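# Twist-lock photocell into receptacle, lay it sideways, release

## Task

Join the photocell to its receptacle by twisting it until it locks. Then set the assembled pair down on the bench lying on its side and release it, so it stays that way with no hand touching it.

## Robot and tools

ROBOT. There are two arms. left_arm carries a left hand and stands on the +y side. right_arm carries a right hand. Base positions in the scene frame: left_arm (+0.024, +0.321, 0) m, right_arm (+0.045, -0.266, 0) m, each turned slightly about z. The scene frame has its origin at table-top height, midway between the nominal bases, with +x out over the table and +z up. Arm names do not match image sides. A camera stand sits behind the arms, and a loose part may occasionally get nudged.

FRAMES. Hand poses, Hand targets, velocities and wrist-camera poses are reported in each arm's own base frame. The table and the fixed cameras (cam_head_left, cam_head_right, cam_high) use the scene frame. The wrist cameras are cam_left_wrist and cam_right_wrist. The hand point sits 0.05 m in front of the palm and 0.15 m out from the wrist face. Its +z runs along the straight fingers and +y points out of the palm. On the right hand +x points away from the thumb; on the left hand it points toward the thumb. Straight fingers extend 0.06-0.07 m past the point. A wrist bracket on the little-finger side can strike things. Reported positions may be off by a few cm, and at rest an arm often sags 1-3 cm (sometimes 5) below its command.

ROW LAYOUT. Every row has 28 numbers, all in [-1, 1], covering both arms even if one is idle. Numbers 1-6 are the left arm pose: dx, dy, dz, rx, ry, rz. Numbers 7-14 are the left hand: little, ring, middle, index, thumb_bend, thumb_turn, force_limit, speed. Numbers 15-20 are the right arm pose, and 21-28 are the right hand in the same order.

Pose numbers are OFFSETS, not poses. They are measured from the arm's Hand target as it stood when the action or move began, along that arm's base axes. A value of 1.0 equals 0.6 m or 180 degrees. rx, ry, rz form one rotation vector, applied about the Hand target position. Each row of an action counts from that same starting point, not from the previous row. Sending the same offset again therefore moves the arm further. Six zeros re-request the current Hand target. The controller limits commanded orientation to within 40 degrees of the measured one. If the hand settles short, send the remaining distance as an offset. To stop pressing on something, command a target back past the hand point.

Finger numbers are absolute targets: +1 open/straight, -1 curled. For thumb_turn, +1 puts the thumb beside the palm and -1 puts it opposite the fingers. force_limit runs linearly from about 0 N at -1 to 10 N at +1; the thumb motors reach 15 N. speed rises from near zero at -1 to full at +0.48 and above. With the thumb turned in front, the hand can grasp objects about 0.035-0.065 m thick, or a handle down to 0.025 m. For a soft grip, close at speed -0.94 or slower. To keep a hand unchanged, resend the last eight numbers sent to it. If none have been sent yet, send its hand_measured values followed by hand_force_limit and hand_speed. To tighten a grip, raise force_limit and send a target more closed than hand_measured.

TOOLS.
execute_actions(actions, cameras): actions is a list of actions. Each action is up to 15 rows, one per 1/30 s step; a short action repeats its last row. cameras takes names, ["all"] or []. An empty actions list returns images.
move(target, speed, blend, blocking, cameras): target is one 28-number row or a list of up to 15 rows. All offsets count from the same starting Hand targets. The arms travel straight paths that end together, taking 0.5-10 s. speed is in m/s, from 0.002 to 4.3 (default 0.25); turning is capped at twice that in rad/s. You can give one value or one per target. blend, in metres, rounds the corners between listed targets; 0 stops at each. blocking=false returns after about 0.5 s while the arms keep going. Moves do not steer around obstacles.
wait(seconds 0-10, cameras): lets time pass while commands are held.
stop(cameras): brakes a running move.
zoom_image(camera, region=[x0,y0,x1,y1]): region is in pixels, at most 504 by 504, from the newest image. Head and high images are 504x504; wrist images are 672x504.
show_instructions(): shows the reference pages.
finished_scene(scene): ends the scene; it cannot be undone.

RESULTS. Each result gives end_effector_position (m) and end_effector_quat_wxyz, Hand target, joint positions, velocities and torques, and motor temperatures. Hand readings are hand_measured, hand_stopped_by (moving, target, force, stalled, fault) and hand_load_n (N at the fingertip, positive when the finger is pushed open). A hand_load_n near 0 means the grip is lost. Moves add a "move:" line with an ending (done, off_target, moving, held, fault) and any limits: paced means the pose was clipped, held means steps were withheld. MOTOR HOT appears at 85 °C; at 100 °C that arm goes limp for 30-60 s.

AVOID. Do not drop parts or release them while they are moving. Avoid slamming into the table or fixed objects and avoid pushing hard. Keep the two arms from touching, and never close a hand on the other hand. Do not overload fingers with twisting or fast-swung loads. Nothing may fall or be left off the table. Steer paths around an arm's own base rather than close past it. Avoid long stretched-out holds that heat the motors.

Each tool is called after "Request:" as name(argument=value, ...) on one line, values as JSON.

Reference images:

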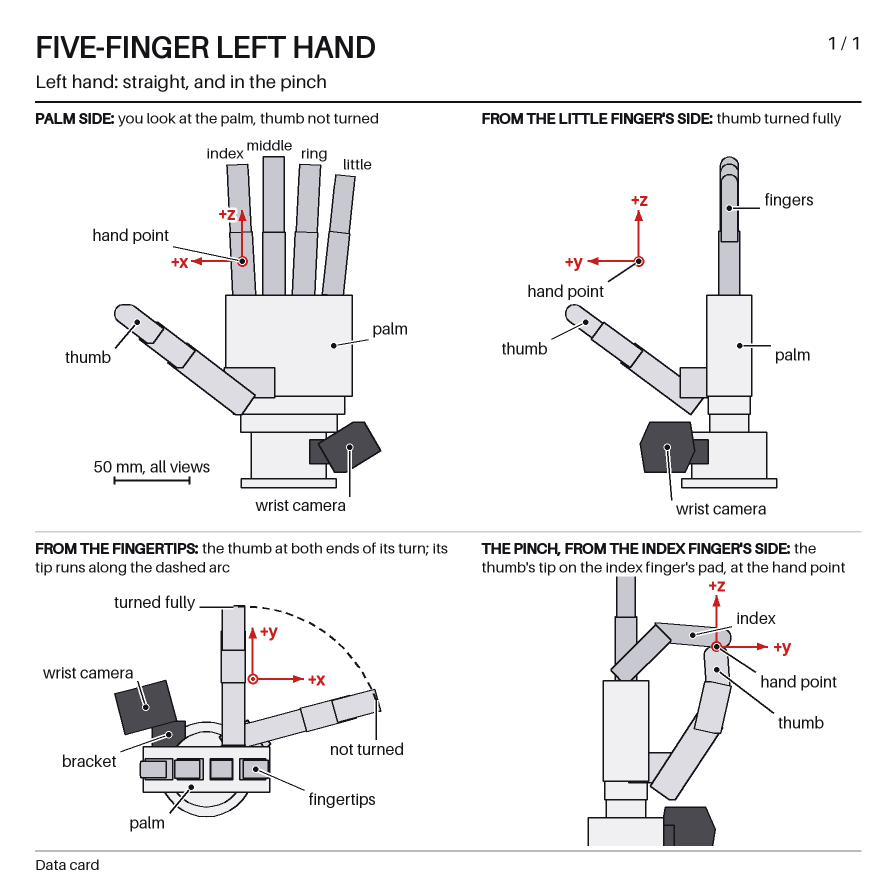

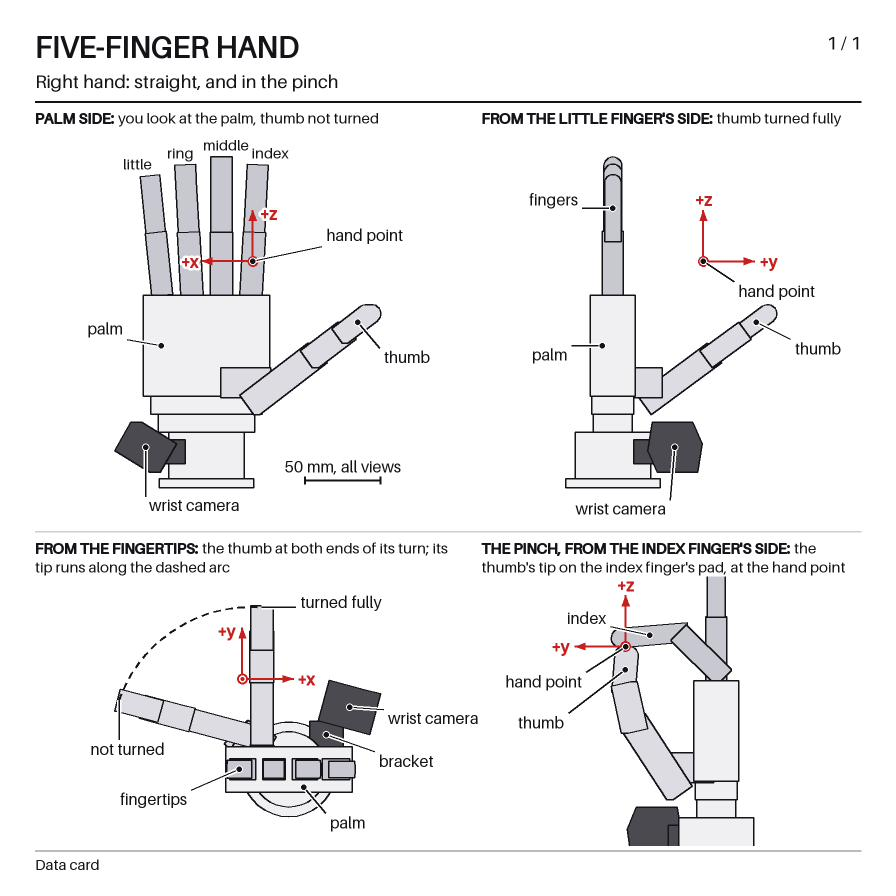

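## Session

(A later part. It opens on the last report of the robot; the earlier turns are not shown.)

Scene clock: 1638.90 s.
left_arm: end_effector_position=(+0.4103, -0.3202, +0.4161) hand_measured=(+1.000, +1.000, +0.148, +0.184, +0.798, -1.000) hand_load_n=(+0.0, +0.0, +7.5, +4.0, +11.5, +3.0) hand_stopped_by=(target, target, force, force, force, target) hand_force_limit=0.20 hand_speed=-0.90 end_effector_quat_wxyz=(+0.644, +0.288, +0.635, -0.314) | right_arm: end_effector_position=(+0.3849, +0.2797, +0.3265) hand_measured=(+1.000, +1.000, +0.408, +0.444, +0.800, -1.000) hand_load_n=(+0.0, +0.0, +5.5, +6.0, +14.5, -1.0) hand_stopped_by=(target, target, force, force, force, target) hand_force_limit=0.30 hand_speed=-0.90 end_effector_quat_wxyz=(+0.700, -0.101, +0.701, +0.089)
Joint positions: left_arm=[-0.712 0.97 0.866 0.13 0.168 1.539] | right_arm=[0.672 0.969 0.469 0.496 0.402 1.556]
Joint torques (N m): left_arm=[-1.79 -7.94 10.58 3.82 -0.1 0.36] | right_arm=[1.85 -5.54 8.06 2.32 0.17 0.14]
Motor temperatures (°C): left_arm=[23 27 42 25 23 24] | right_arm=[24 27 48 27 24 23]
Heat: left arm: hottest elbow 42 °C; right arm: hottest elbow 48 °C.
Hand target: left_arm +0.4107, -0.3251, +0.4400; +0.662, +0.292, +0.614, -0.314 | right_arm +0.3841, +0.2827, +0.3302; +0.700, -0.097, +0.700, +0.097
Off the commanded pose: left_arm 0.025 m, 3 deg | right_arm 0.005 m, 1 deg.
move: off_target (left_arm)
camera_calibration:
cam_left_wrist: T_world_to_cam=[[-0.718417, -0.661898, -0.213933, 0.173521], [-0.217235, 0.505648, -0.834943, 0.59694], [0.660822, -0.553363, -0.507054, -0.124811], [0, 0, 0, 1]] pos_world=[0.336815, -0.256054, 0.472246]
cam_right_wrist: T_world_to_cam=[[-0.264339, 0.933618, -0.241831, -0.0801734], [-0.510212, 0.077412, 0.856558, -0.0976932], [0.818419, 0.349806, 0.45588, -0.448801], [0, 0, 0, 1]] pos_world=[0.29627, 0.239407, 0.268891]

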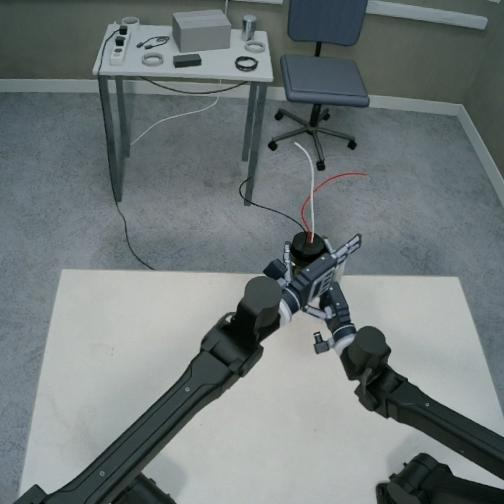

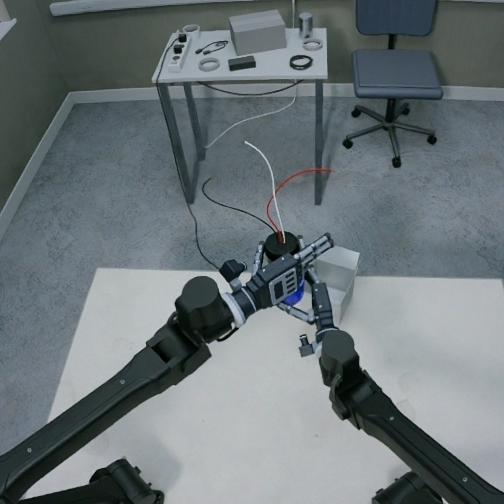

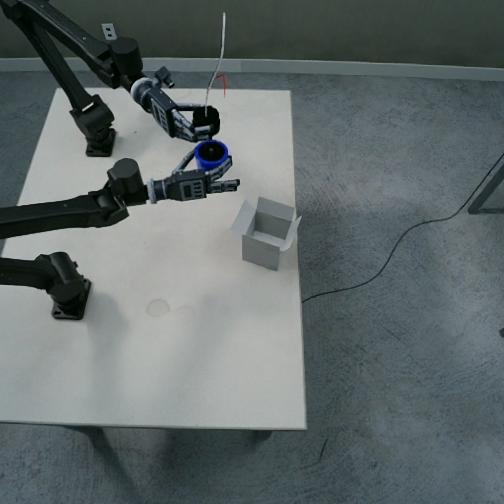

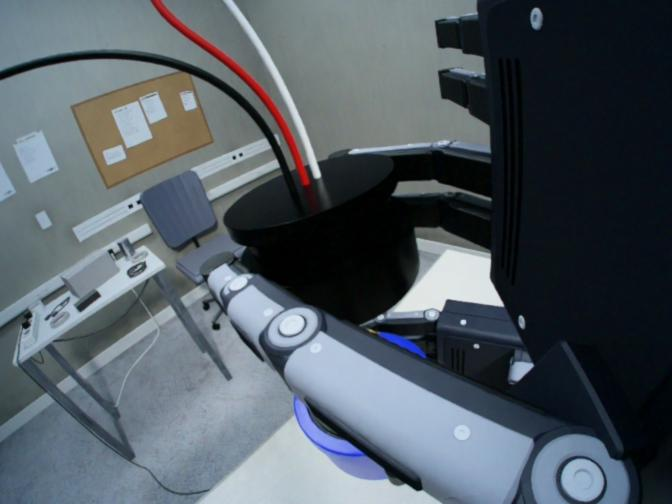

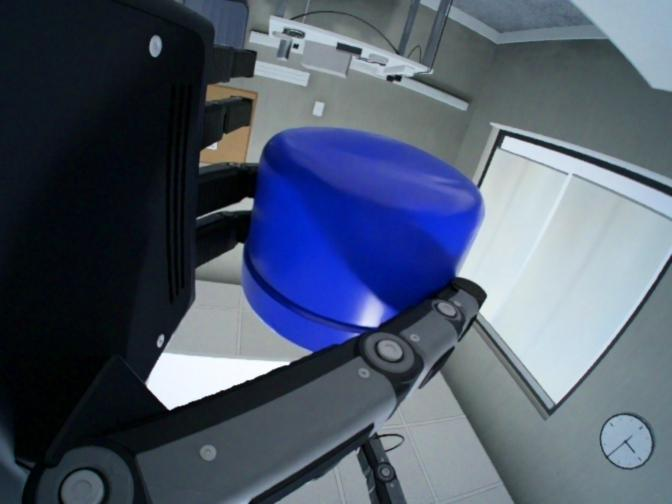

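Request:
move(target=[[0.0035,0.004,-0.06,0.012,0,0,1,1,-0.5,-0.5,0.65,-1,0.2,-0.9,0,0,0,0,0,0,1,1,0.0,0.0,0.7,-1,0.3,-0.9]], speed=0.1, cameras=["all"])

Request:
zoom_image(camera="cam_high", region=[170, 90, 250, 180])

Request:
zoom_image(camera="cam_head_left", region=[265, 230, 345, 310])

Request:
zoom_image(camera="cam_head_right", region=[245, 230, 325, 310])

Request:
zoom_image(camera="cam_left_wrist", region=[200, 130, 480, 480])

Scene clock: 1697.43 s.
left_arm: end_effector_position=(+0.4106, -0.3202, +0.3958) hand_measured=(+1.000, +1.000, +0.148, +0.184, +0.798, -1.000) hand_load_n=(+0.0, +0.0, +7.5, +4.0, +12.0, +3.0) hand_stopped_by=(target, target, force, force, force, target) hand_force_limit=0.20 hand_speed=-0.90 end_effector_quat_wxyz=(+0.646, +0.299, +0.632, -0.305) | right_arm: end_effector_position=(+0.3849, +0.2797, +0.3265) hand_measured=(+1.000, +1.000, +0.408, +0.444, +0.800, -1.000) hand_load_n=(+0.0, +0.0, +5.5, +6.5, +14.0, -1.0) hand_stopped_by=(target, target, force, force, force, target) hand_force_limit=0.30 hand_speed=-0.90 end_effector_quat_wxyz=(+0.700, -0.101, +0.701, +0.089)
Joint positions: left_arm=[-0.712 0.978 0.817 0.183 0.171 1.567] | right_arm=[0.672 0.969 0.469 0.496 0.402 1.556]
Joint torques (N m): left_arm=[-1.14 -7.47 9.05 3.77 0.19 0.33] | right_arm=[2.26 -5.54 8.08 2.24 0.13 0.16]
Motor temperatures (°C): left_arm=[23 28 47 25 23 24] | right_arm=[24 27 47 27 24 23]
Heat: left arm: hottest elbow 47 °C; right arm: hottest elbow 47 °C.
Hand target: left_arm +0.4128, -0.3227, +0.4041; +0.657, +0.304, +0.620, -0.302 | right_arm +0.3841, +0.2827, +0.3302; +0.700, -0.097, +0.700, +0.097
Off the commanded pose: left_arm 0.009 m, 2 deg | right_arm 0.005 m, 1 deg.
move: done
camera_calibration:
cam_left_wrist: T_world_to_cam=[[-0.716046, -0.655053, -0.241213, 0.181415], [-0.200589, 0.524062, -0.827722, 0.576329], [0.668612, -0.544302, -0.506649, -0.135834], [0, 0, 0, 1]] pos_world=[0.336327, -0.257131, 0.451979]
cam_right_wrist: T_world_to_cam=[[-0.264339, 0.933618, -0.241831, -0.0801734], [-0.510212, 0.077412, 0.856558, -0.0976932], [0.818419, 0.349806, 0.45588, -0.448801], [0, 0, 0, 1]] pos_world=[0.29627, 0.239407, 0.268891]

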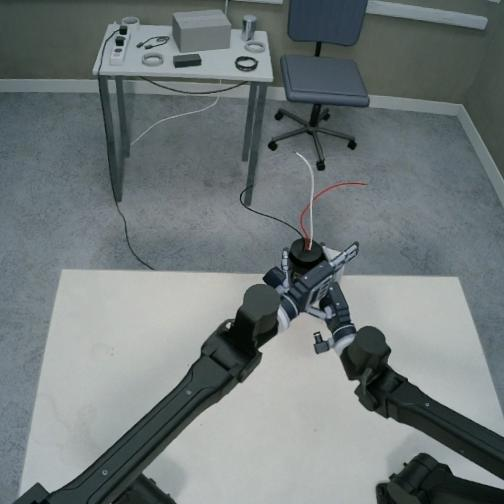

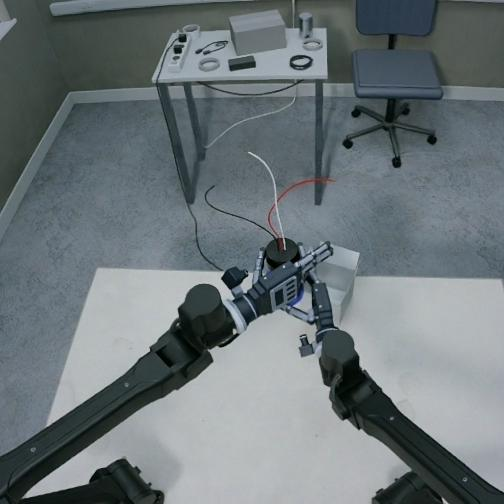

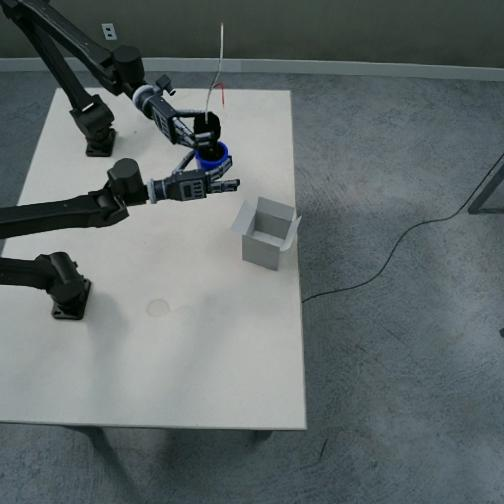

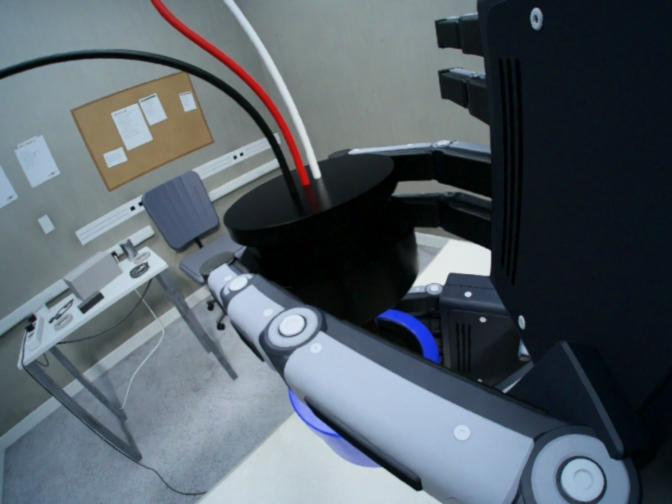

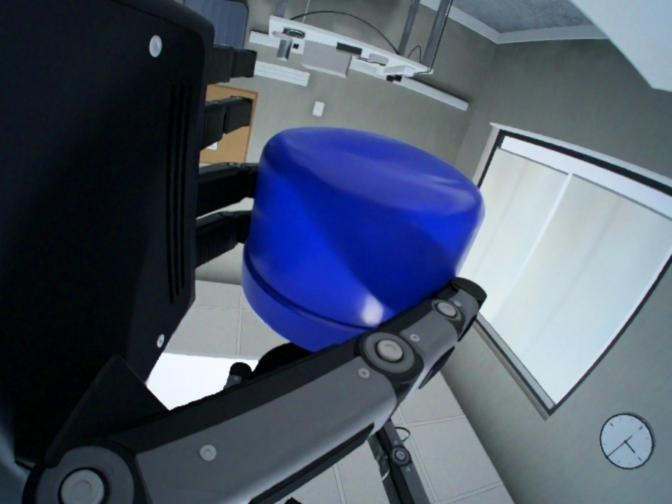

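Scaled by 5.600 from the camera's 504x504 image, which has a finer 720x720 frame.

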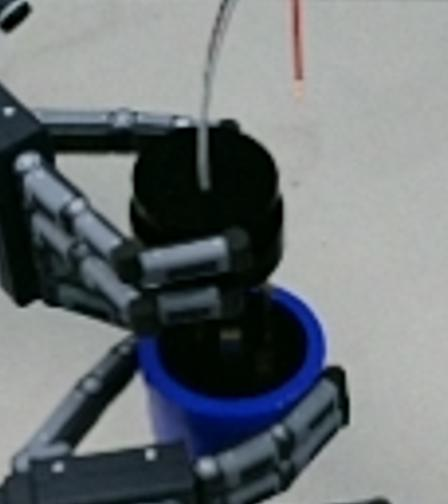

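Scaled by 6.300 from the camera's 504x504 image, which has a finer 720x720 frame.

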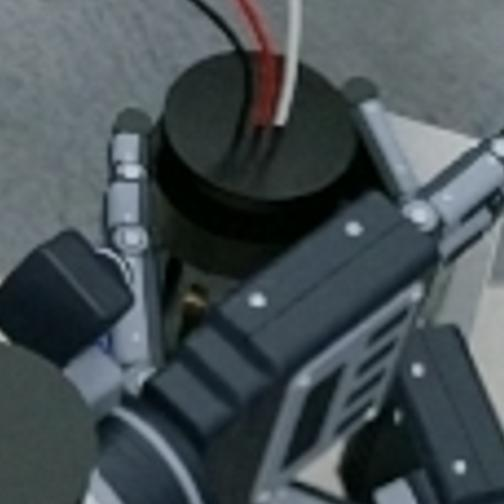

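Scaled by 6.300 from the camera's 504x504 image, which has a finer 720x720 frame.

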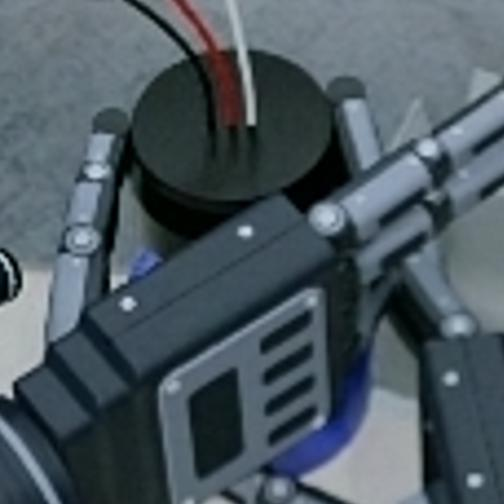

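Scaled by 1.440 from the camera's 672x504 image, which has a finer 960x720 frame.

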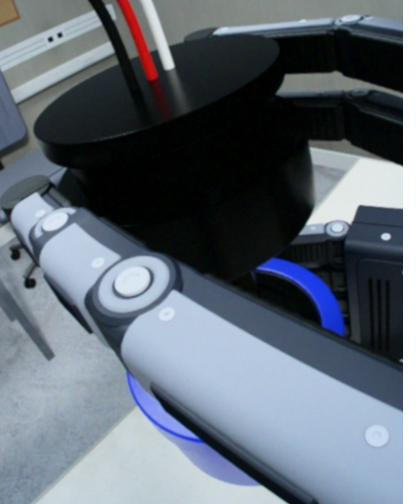

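Request:
move(target=[[0.004,0.0,-0.033,0,0,0,1,1,-0.5,-0.5,0.65,-1,0.2,-0.9,0,0,0,0,0,0,1,1,0.0,0.0,0.7,-1,0.3,-0.9]], speed=0.06, cameras=["all"])

Request:
zoom_image(camera="cam_high", region=[180, 110, 240, 170])

Request:
zoom_image(camera="cam_head_left", region=[275, 235, 335, 295])

Request:
zoom_image(camera="cam_head_right", region=[255, 235, 315, 295])

Request:
zoom_image(camera="cam_left_wrist", region=[320, 240, 480, 400])

Scene clock: 1739.83 s.
left_arm: end_effector_position=(+0.4113, -0.3221, +0.3769) hand_measured=(+1.000, +1.000, +0.148, +0.184, +0.798, -1.000) hand_load_n=(+0.0, +0.0, +7.5, +4.0, +12.0, +2.5) hand_stopped_by=(target, target, force, force, force, target) hand_force_limit=0.20 hand_speed=-0.90 end_effector_quat_wxyz=(+0.646, +0.301, +0.631, -0.307) | right_arm: end_effector_position=(+0.3849, +0.2797, +0.3265) hand_measured=(+1.000, +1.000, +0.408, +0.444, +0.800, -1.000) hand_load_n=(+0.0, +0.0, +5.5, +6.0, +14.0, -1.0) hand_stopped_by=(target, target, force, force, force, target) hand_force_limit=0.30 hand_speed=-0.90 end_effector_quat_wxyz=(+0.700, -0.101, +0.701, +0.089)
Joint positions: left_arm=[-0.712 0.995 0.775 0.243 0.176 1.568] | right_arm=[0.672 0.969 0.469 0.496 0.402 1.556]
Joint torques (N m): left_arm=[-0.67 -7.59 8.95 3.73 0.2 0.35] | right_arm=[1.85 -5.42 7.95 2.28 0.14 0.16]
Heat: left arm: hottest elbow 45 °C; right arm: hottest elbow 47 °C.
Hand target: left_arm +0.4151, -0.3227, +0.3844; +0.657, +0.304, +0.620, -0.302 | right_arm +0.3841, +0.2827, +0.3302; +0.700, -0.097, +0.700, +0.097
Off the commanded pose: left_arm 0.008 m, 2 deg | right_arm 0.005 m, 1 deg.
move: done
camera_calibration:
cam_left_wrist: T_world_to_cam=[[-0.71896, -0.65162, -0.241842, 0.178663], [-0.196728, 0.524499, -0.828371, 0.560528], [0.666629, -0.547989, -0.505286, -0.147738], [0, 0, 0, 1]] pos_world=[0.33721, -0.258535, 0.432883]
cam_right_wrist: T_world_to_cam=[[-0.264339, 0.933618, -0.241831, -0.0801734], [-0.510212, 0.077412, 0.856558, -0.0976932], [0.818419, 0.349806, 0.45588, -0.448801], [0, 0, 0, 1]] pos_world=[0.29627, 0.239407, 0.268891]

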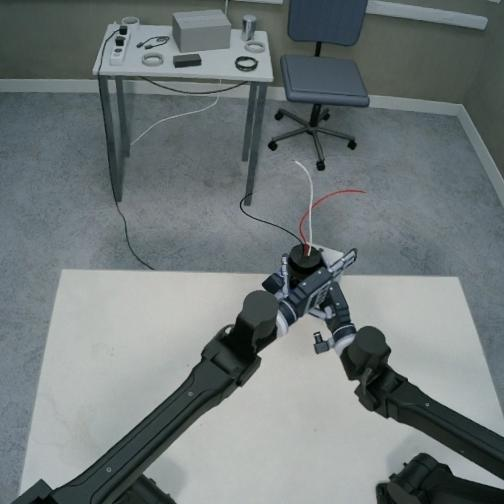

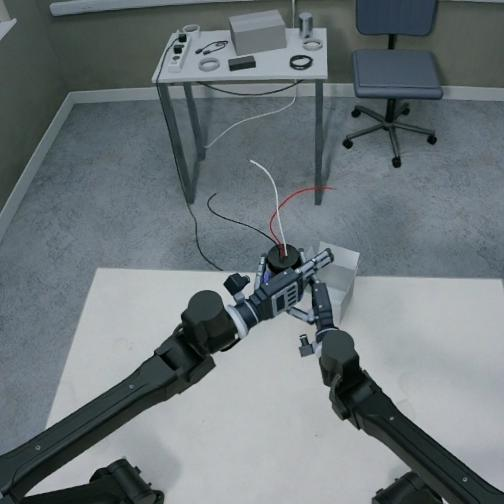

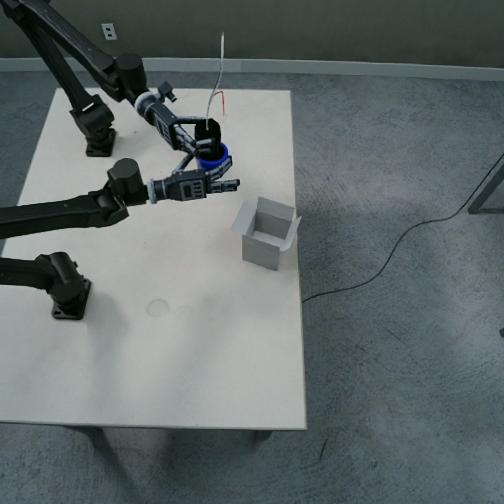

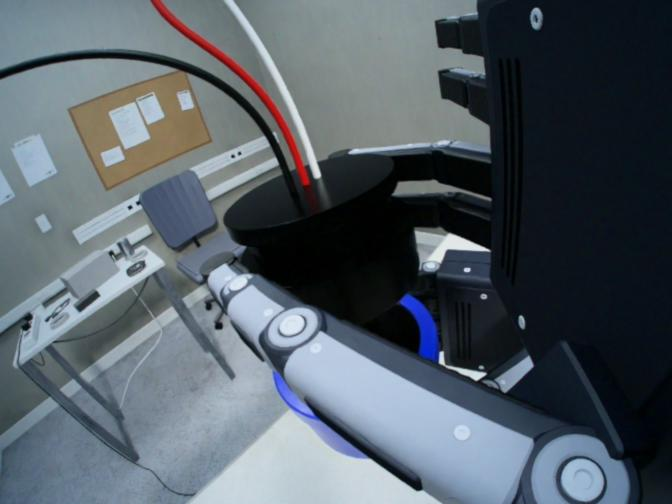

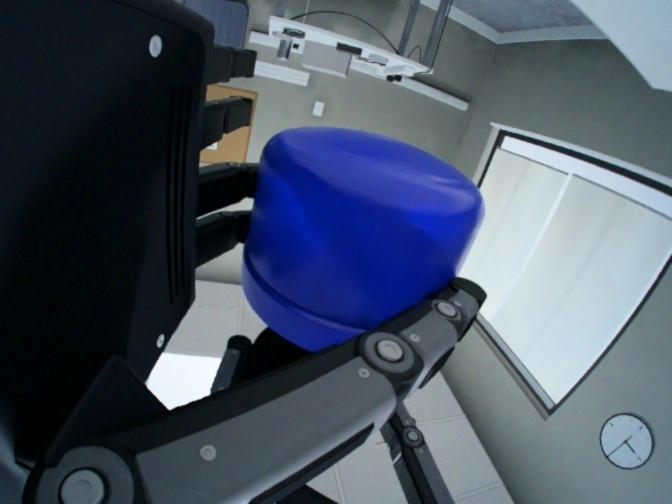

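Scaled by 8.400 from the camera's 504x504 image, which has a finer 720x720 frame.

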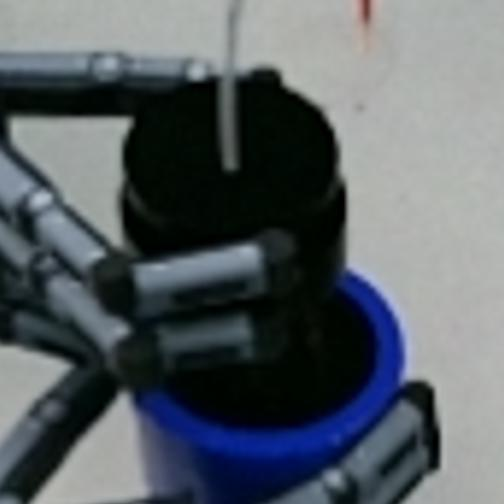

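Scaled by 8.400 from the camera's 504x504 image, which has a finer 720x720 frame.

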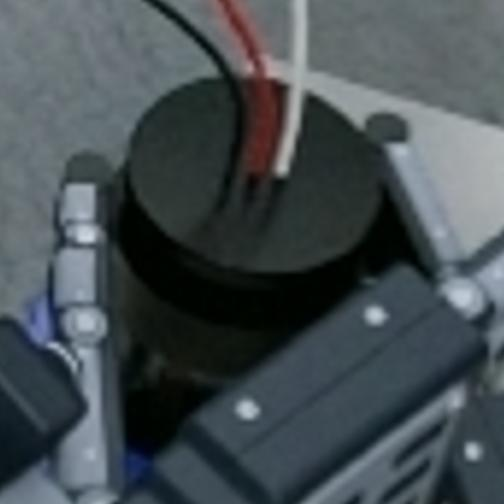

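Scaled by 8.400 from the camera's 504x504 image, which has a finer 720x720 frame.

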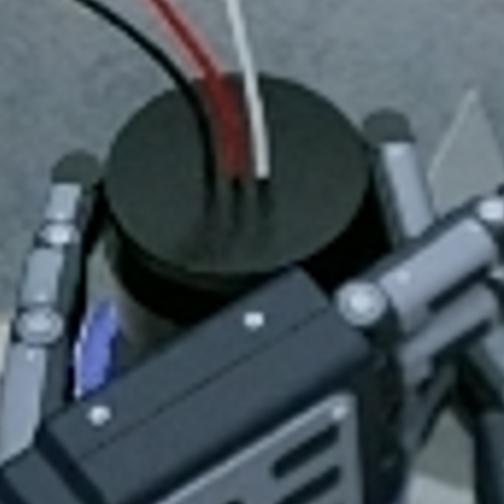

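Scaled by 3.150 from the camera's 672x504 image, which has a finer 960x720 frame.

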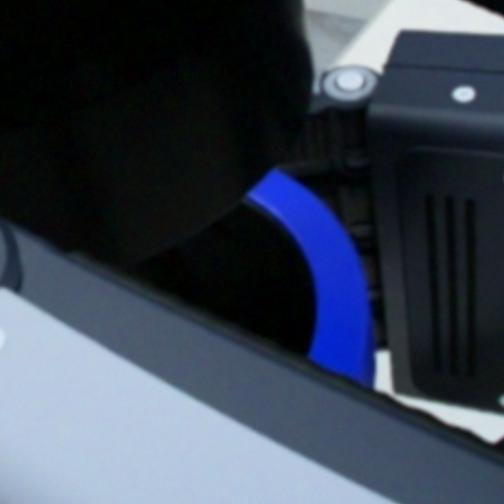

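Request:
move(target=[[0.007,0.008,-0.013,0,0,0,1,1,-0.5,-0.5,0.65,-1,0.2,-0.9,0,0,0,0,0,0,1,1,0.0,0.0,0.7,-1,0.3,-0.9]], speed=0.05, cameras=["cam_high","cam_head_left","cam_head_right"])

Request:
zoom_image(camera="cam_high", region=[180, 110, 240, 170])

Request:
zoom_image(camera="cam_head_left", region=[275, 235, 335, 295])

Request:
zoom_image(camera="cam_head_right", region=[255, 235, 315, 295])

Scene clock: 1796.80 s.
left_arm: end_effector_position=(+0.4130, -0.3200, +0.3706) hand_measured=(+1.000, +1.000, +0.148, +0.184, +0.798, -1.000) hand_load_n=(+0.0, +0.0, +7.5, +4.0, +11.5, +2.5) hand_stopped_by=(target, target, force, force, force, target) hand_force_limit=0.20 hand_speed=-0.90 end_effector_quat_wxyz=(+0.646, +0.303, +0.629, -0.309) | right_arm: end_effector_position=(+0.3849, +0.2797, +0.3265) hand_measured=(+1.000, +1.000, +0.408, +0.444, +0.800, -1.000) hand_load_n=(+0.0, +0.5, +5.5, +6.0, +14.5, -1.0) hand_stopped_by=(target, target, force, force, force, target) hand_force_limit=0.30 hand_speed=-0.90 end_effector_quat_wxyz=(+0.700, -0.101, +0.701, +0.089)
Joint positions: left_arm=[-0.699 0.999 0.758 0.267 0.196 1.568] | right_arm=[0.672 0.969 0.469 0.496 0.402 1.556]
Joint torques (N m): left_arm=[-0.03 -7.3 8.84 3.6 0.2 0.34] | right_arm=[2.32 -5.89 7.87 2.09 0.17 0.17]
Motor temperatures (°C): left_arm=[23 28 42 25 23 24] | right_arm=[24 27 47 27 24 23]
Heat: left arm: hottest elbow 42 °C; right arm: hottest elbow 47 °C.
Hand target: left_arm +0.4194, -0.3178, +0.3764; +0.657, +0.304, +0.620, -0.302 | right_arm +0.3841, +0.2827, +0.3302; +0.700, -0.097, +0.700, +0.097
Off the commanded pose: left_arm 0.009 m, 2 deg | right_arm 0.005 m, 1 deg.
move: done
Images, in order (width x height): cam_head_left 504x504, cam_head_right 504x504, cam_high 504x504.

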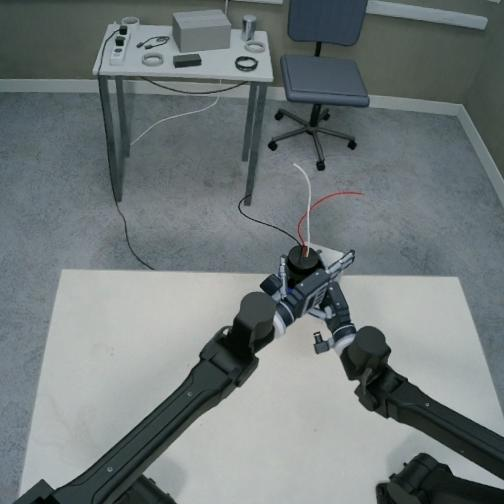

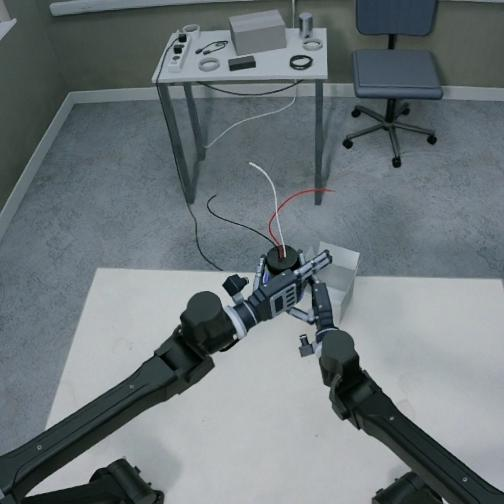

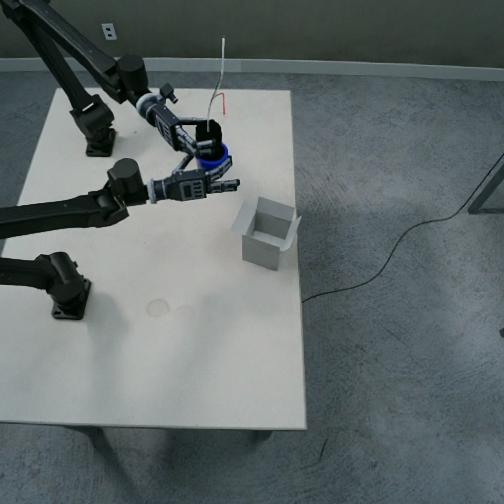

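Scaled by 8.400 from the camera's 504x504 image, which has a finer 720x720 frame.

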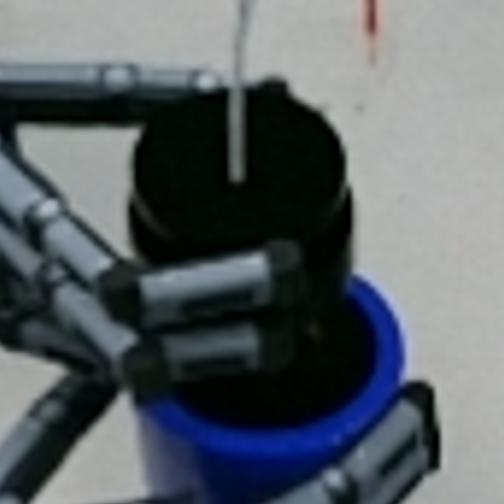

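Scaled by 8.400 from the camera's 504x504 image, which has a finer 720x720 frame.

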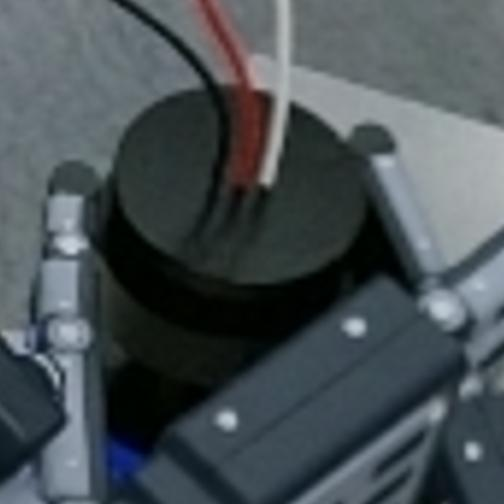

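Scaled by 8.400 from the camera's 504x504 image, which has a finer 720x720 frame.

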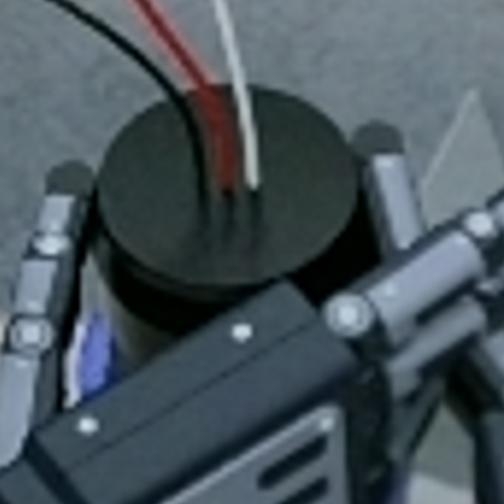

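Request:
move(target=[[0.004,0.003,-0.01,0,0,0,1,1,-0.5,-0.5,0.65,-1,0.2,-0.9,0,0,0,0,0,0,1,1,0.0,0.0,0.7,-1,0.3,-0.9]], speed=0.03, cameras=["cam_high"])

Request:
zoom_image(camera="cam_high", region=[180, 110, 240, 170])

Scene clock: 1816.90 s.
left_arm: end_effector_position=(+0.4153, -0.3185, +0.3646) hand_measured=(+1.000, +1.000, +0.148, +0.184, +0.798, -1.000) hand_load_n=(+0.0, +0.0, +7.5, +4.0, +11.5, +3.0) hand_stopped_by=(target, target, force, force, force, target) hand_force_limit=0.20 hand_speed=-0.90 end_effector_quat_wxyz=(+0.646, +0.303, +0.629, -0.309) | right_arm: end_effector_position=(+0.3849, +0.2797, +0.3265) hand_measured=(+1.000, +1.000, +0.408, +0.444, +0.800, -1.000) hand_load_n=(+0.0, +0.0, +5.5, +6.0, +14.0, -1.0) hand_stopped_by=(target, target, force, force, force, target) hand_force_limit=0.30 hand_speed=-0.90 end_effector_quat_wxyz=(+0.700, -0.101, +0.701, +0.089)
Joint positions: left_arm=[-0.69 1.006 0.746 0.286 0.205 1.568] | right_arm=[0.672 0.969 0.469 0.496 0.402 1.556]
Joint torques (N m): left_arm=[-0.09 -7.47 8.81 3.85 0.19 0.33] | right_arm=[1.96 -5.71 8.03 2.21 0.16 0.15]
Heat: left arm: hottest elbow 42 °C; right arm: hottest elbow 47 °C.
Hand target: left_arm +0.4218, -0.3161, +0.3705; +0.657, +0.304, +0.620, -0.302 | right_arm +0.3841, +0.2827, +0.3302; +0.700, -0.097, +0.700, +0.097
Off the commanded pose: left_arm 0.009 m, 2 deg | right_arm 0.005 m, 1 deg.
move: done
Images, in order (width x height): cam_high 504x504.

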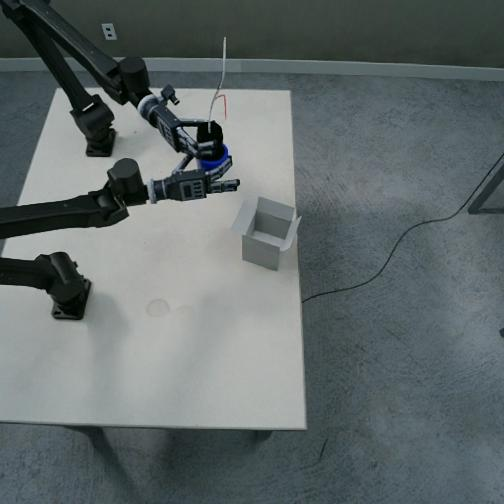

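Scaled by 8.400 from the camera's 504x504 image, which has a finer 720x720 frame.

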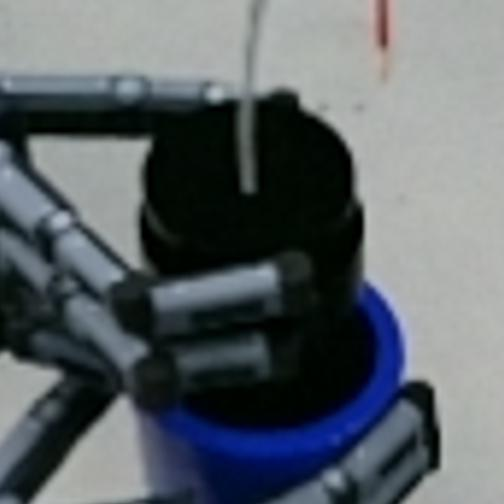

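Request:
move(target=[[-0.004,-0.002,-0.01,0,0,0,1,1,-0.5,-0.5,0.65,-1,0.2,-0.9,0,0,0,0,0,0,1,1,0.0,0.0,0.7,-1,0.3,-0.9]], speed=0.03, cameras=["cam_high","cam_head_left"])

Request:
zoom_image(camera="cam_high", region=[180, 110, 240, 170])

Request:
zoom_image(camera="cam_head_left", region=[275, 245, 325, 305])

Scene clock: 1831.37 s.
left_arm: end_effector_position=(+0.4144, -0.3176, +0.3612) hand_measured=(+1.000, +1.000, +0.148, +0.184, +0.798, -1.000) hand_load_n=(+0.0, +0.0, +7.5, +4.0, +11.5, +3.0) hand_stopped_by=(target, target, force, force, force, target) hand_force_limit=0.20 hand_speed=-0.90 end_effector_quat_wxyz=(+0.648, +0.302, +0.627, -0.310) | right_arm: end_effector_position=(+0.3849, +0.2797, +0.3265) hand_measured=(+1.000, +1.000, +0.408, +0.444, +0.800, -1.000) hand_load_n=(+0.0, +0.0, +5.5, +6.0, +14.5, -1.5) hand_stopped_by=(target, target, force, force, force, target) hand_force_limit=0.30 hand_speed=-0.90 end_effector_quat_wxyz=(+0.700, -0.101, +0.701, +0.089)
Joint positions: left_arm=[-0.69 1.006 0.733 0.304 0.205 1.568] | right_arm=[0.672 0.969 0.469 0.496 0.402 1.556]
Joint torques (N m): left_arm=[-0.56 -7.24 8.7 3.59 -0.1 0.34] | right_arm=[1.79 -5.66 7.95 2.29 0.16 0.18]
Heat: left arm: hottest elbow 42 °C; right arm: hottest elbow 47 °C.
Hand target: left_arm +0.4193, -0.3173, +0.3644; +0.657, +0.304, +0.620, -0.302 | right_arm +0.3841, +0.2827, +0.3302; +0.700, -0.097, +0.700, +0.097
Off the commanded pose: left_arm 0.006 m, 2 deg | right_arm 0.005 m, 1 deg.
move: done
Images, in order (width x height): cam_head_left 504x504, cam_high 504x504.

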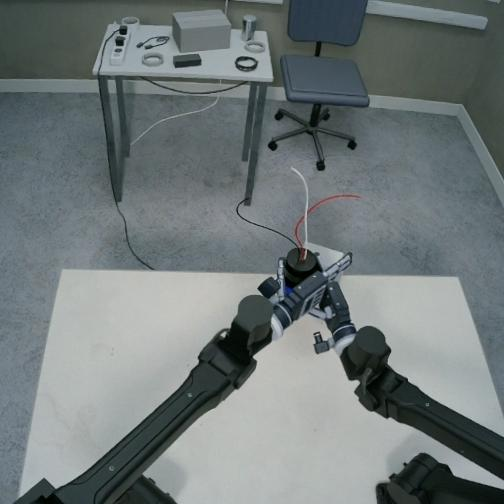

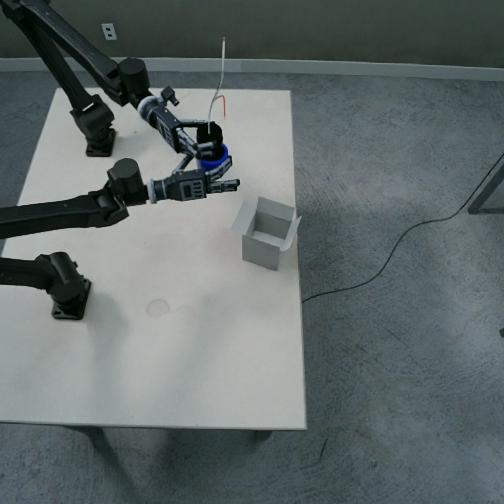

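Scaled by 8.400 from the camera's 504x504 image, which has a finer 720x720 frame.

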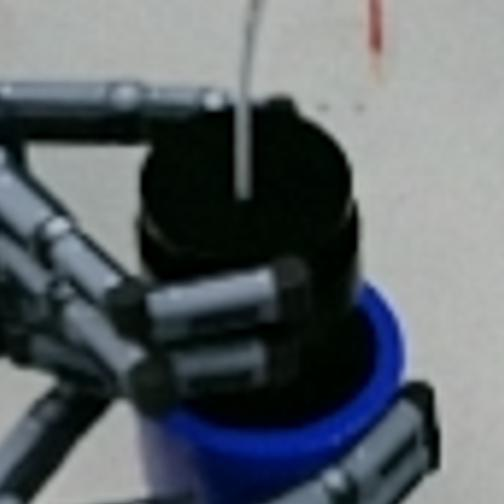

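Scaled by 8.400 from the camera's 504x504 image, which has a finer 720x720 frame.

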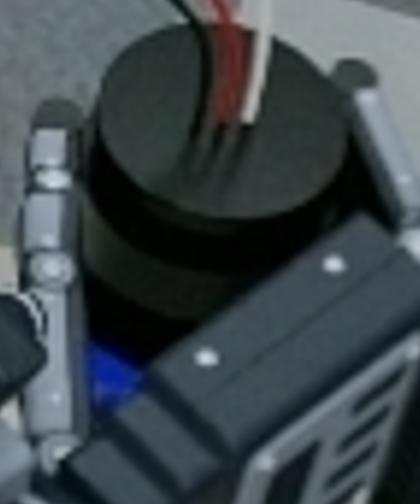

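Request:
move(target=[[0.0,-0.004,-0.01,0,0,0,1,1,-0.5,-0.5,0.65,-1,0.2,-0.9,0,0,0,0,0,0,1,1,0.0,0.0,0.7,-1,0.3,-0.9]], speed=0.03)

Scene clock: 1843.10 s.
left_arm: end_effector_position=(+0.4161, -0.3178, +0.3589) hand_measured=(+1.000, +1.000, +0.148, +0.184, +0.798, -1.000) hand_load_n=(+0.0, +0.0, +7.5, +4.0, +11.5, +2.5) hand_stopped_by=(target, target, force, force, force, target) hand_force_limit=0.20 hand_speed=-0.90 end_effector_quat_wxyz=(+0.651, +0.301, +0.625, -0.308) | right_arm: end_effector_position=(+0.3851, +0.2798, +0.3253) hand_measured=(+1.000, +1.000, +0.408, +0.444, +0.800, -1.000) hand_load_n=(+0.0, +0.0, +5.5, +6.0, +14.5, -1.5) hand_stopped_by=(target, target, force, force, force, target) hand_force_limit=0.30 hand_speed=-0.90 end_effector_quat_wxyz=(+0.699, -0.102, +0.702, +0.089)
Joint positions: left_arm=[-0.69 1.015 0.726 0.328 0.2 1.569] | right_arm=[0.672 0.97 0.469 0.494 0.402 1.556]
Joint torques (N m): left_arm=[-1.03 -7.12 8.43 3.55 -0.16 0.32] | right_arm=[2.08 -5.66 7.88 2.3 0.18 0.16]
Heat: left arm: hottest elbow 42 °C; right arm: hottest elbow 47 °C.
Hand target: left_arm +0.4194, -0.3196, +0.3587; +0.657, +0.304, +0.620, -0.302 | right_arm +0.3841, +0.2827, +0.3302; +0.700, -0.097, +0.700, +0.097
Off the commanded pose: left_arm 0.004 m, 1 deg | right_arm 0.006 m, 1 deg.
move: done

Request:
move(target=[[-0.006,-0.002,0.012,0.0086,0.007,0,1,1,-0.5,-0.5,0.65,-1,0.2,-0.9,0,0,0,0,0,0,1,1,0.0,0.0,0.7,-1,0.3,-0.9]], speed=0.05)

Scene clock: 1860.70 s.
left_arm: end_effector_position=(+0.4157, -0.3162, +0.3465) hand_measured=(+1.000, +1.000, +0.148, +0.184, +0.798, -1.000) hand_load_n=(+0.0, +0.0, +8.0, +4.5, +11.5, +2.5) hand_stopped_by=(target, target, force, force, force, target) hand_force_limit=0.20 hand_speed=-0.90 end_effector_quat_wxyz=(+0.638, +0.307, +0.640, -0.298) | right_arm: end_effector_position=(+0.3842, +0.2810, +0.3140) hand_measured=(+1.000, +1.000, +0.408, +0.444, +0.800, -1.000) hand_load_n=(+0.0, +0.0, +6.0, +5.5, +14.5, -2.5) hand_stopped_by=(target, target, force, force, force, target) hand_force_limit=0.30 hand_speed=-0.90 end_effector_quat_wxyz=(+0.691, -0.107, +0.710, +0.085)
Joint positions: left_arm=[-0.693 1.015 0.726 0.28 0.191 1.583] | right_arm=[0.675 0.977 0.459 0.485 0.402 1.556]
Joint torques (N m): left_arm=[-1.79 -9 10.8 1.73 -0.19 0.26] | right_arm=[1.55 -6.89 8.61 2.69 0.16 0.18]
Heat: left arm: hottest elbow 43 °C; right arm: hottest elbow 47 °C.
Hand target: left_arm +0.4157, -0.3209, +0.3658; +0.646, +0.310, +0.631, -0.297 | right_arm +0.3841, +0.2827, +0.3302; +0.701, -0.097, +0.700, +0.097
Off the commanded pose: left_arm 0.020 m, 1 deg | right_arm 0.016 m, 2 deg.
move: off_target (left_arm, right_arm)

Request:
move(target=[[0,0,0.025,0,0,0,1,1,-0.5,-0.5,0.65,-1,0.2,-0.9,0,0,0,0,0,0,1,1,0.0,0.0,0.7,-1,0.3,-0.9]], speed=0.05, cameras=["cam_high","cam_head_left","cam_head_right","cam_left_wrist"])

Request:
zoom_image(camera="cam_high", region=[180, 110, 240, 170])

Scene clock: 1869.90 s.
left_arm: end_effector_position=(+0.4157, -0.3159, +0.3474) hand_measured=(+1.000, +1.000, +0.148, +0.184, +0.798, -1.000) hand_load_n=(+0.0, +0.0, +7.5, +4.0, +11.5, +2.5) hand_stopped_by=(target, target, force, force, force, target) hand_force_limit=0.20 hand_speed=-0.90 end_effector_quat_wxyz=(+0.629, +0.310, +0.649, -0.295) | right_arm: end_effector_position=(+0.3841, +0.2813, +0.3136) hand_measured=(+1.000, +1.000, +0.408, +0.444, +0.800, -1.000) hand_load_n=(+0.0, +0.0, +5.5, +5.5, +14.5, -2.0) hand_stopped_by=(target, target, force, force, force, target) hand_force_limit=0.30 hand_speed=-0.90 end_effector_quat_wxyz=(+0.691, -0.108, +0.710, +0.085)
Joint positions: left_arm=[-0.693 1.01 0.745 0.23 0.19 1.584] | right_arm=[0.675 0.977 0.459 0.484 0.402 1.556]
Joint torques (N m): left_arm=[-1.79 -9.76 11.82 1.99 -0.16 0.23] | right_arm=[1.9 -6.77 8.62 2.73 0.12 0.17]
Heat: left arm: hottest elbow 44 °C; right arm: hottest elbow 46 °C.
Hand target: left_arm +0.4157, -0.3209, +0.3807; +0.646, +0.310, +0.631, -0.297 | right_arm +0.3841, +0.2827, +0.3303; +0.701, -0.097, +0.700, +0.097
Off the commanded pose: left_arm 0.034 m, 3 deg | right_arm 0.017 m, 2 deg.
move: off_target (left_arm, right_arm)
camera_calibration:
cam_left_wrist: T_world_to_cam=[[-0.72359, -0.643254, -0.250284, 0.186217], [-0.224996, 0.562621, -0.795509, 0.546114], [0.652529, -0.51931, -0.551836, -0.131132], [0, 0, 0, 1]] pos_world=[0.343186, -0.255568, 0.408682]
Images, in order (width x height): cam_head_left 504x504, cam_head_right 504x504, cam_high 504x504, cam_left_wrist 672x504.

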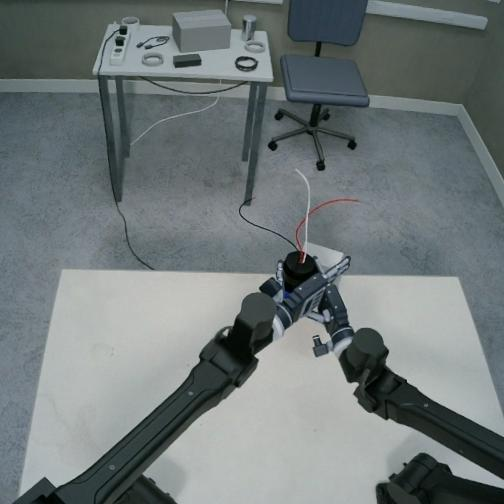

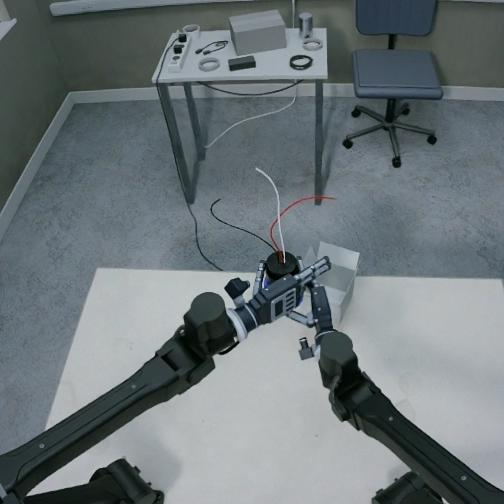

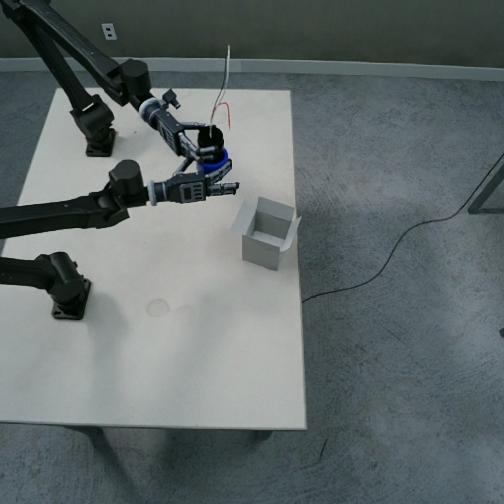

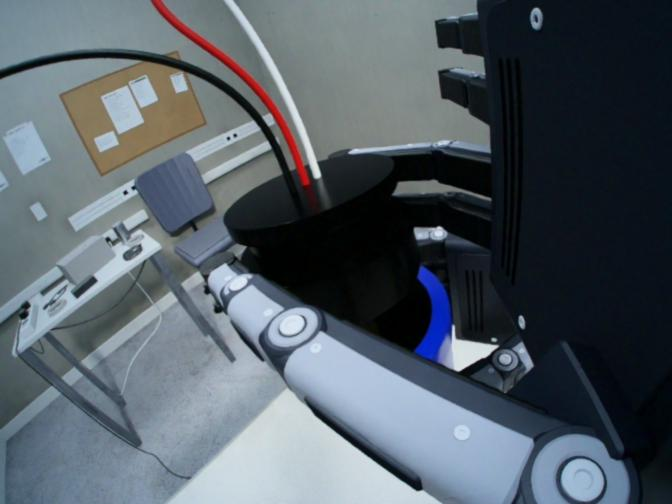

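Scaled by 8.400 from the camera's 504x504 image, which has a finer 720x720 frame.

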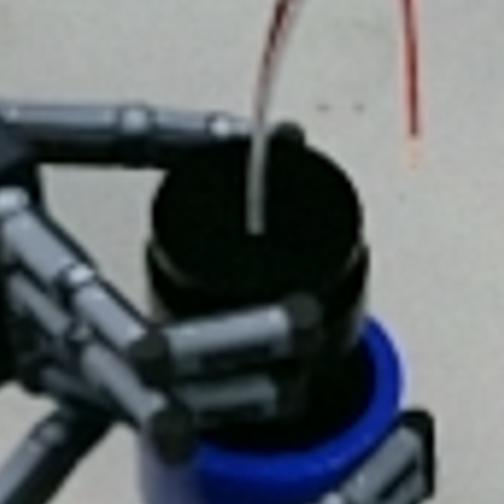

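Request:
move(target=[[0,0,0.012,-0.006,-0.005,0,1,1,-0.5,-0.5,0.65,-1,0.2,-0.9,0,0,0,0,0,0,1,1,0.0,0.0,0.7,-1,0.3,-0.9]], speed=0.05)

Scene clock: 1884.70 s.
left_arm: end_effector_position=(+0.4156, -0.3158, +0.3477) hand_measured=(+1.000, +1.000, +0.148, +0.184, +0.798, -1.000) hand_load_n=(+0.0, +0.0, +7.5, +4.5, +11.5, +3.0) hand_stopped_by=(target, target, force, force, force, target) hand_force_limit=0.20 hand_speed=-0.90 end_effector_quat_wxyz=(+0.629, +0.310, +0.649, -0.295) | right_arm: end_effector_position=(+0.3841, +0.2813, +0.3136) hand_measured=(+1.000, +1.000, +0.408, +0.444, +0.800, -1.000) hand_load_n=(+0.0, +0.0, +5.5, +6.0, +14.5, -2.0) hand_stopped_by=(target, target, force, force, force, target) hand_force_limit=0.30 hand_speed=-0.90 end_effector_quat_wxyz=(+0.691, -0.108, +0.710, +0.085)
Joint positions: left_arm=[-0.693 1.009 0.745 0.23 0.19 1.584] | right_arm=[0.675 0.977 0.459 0.484 0.402 1.556]
Joint torques (N m): left_arm=[-1.85 -9.99 11.75 3.02 -0.15 0.18] | right_arm=[1.73 -6.53 8.49 2.69 0.14 0.2]
Heat: left arm: hottest elbow 44 °C; right arm: hottest elbow 46 °C.
Hand target: left_arm +0.4157, -0.3209, +0.3879; +0.653, +0.306, +0.623, -0.301 | right_arm +0.3841, +0.2827, +0.3303; +0.701, -0.097, +0.700, +0.097
Off the commanded pose: left_arm 0.040 m, 4 deg | right_arm 0.017 m, 2 deg.
move: off_target (left_arm, right_arm)


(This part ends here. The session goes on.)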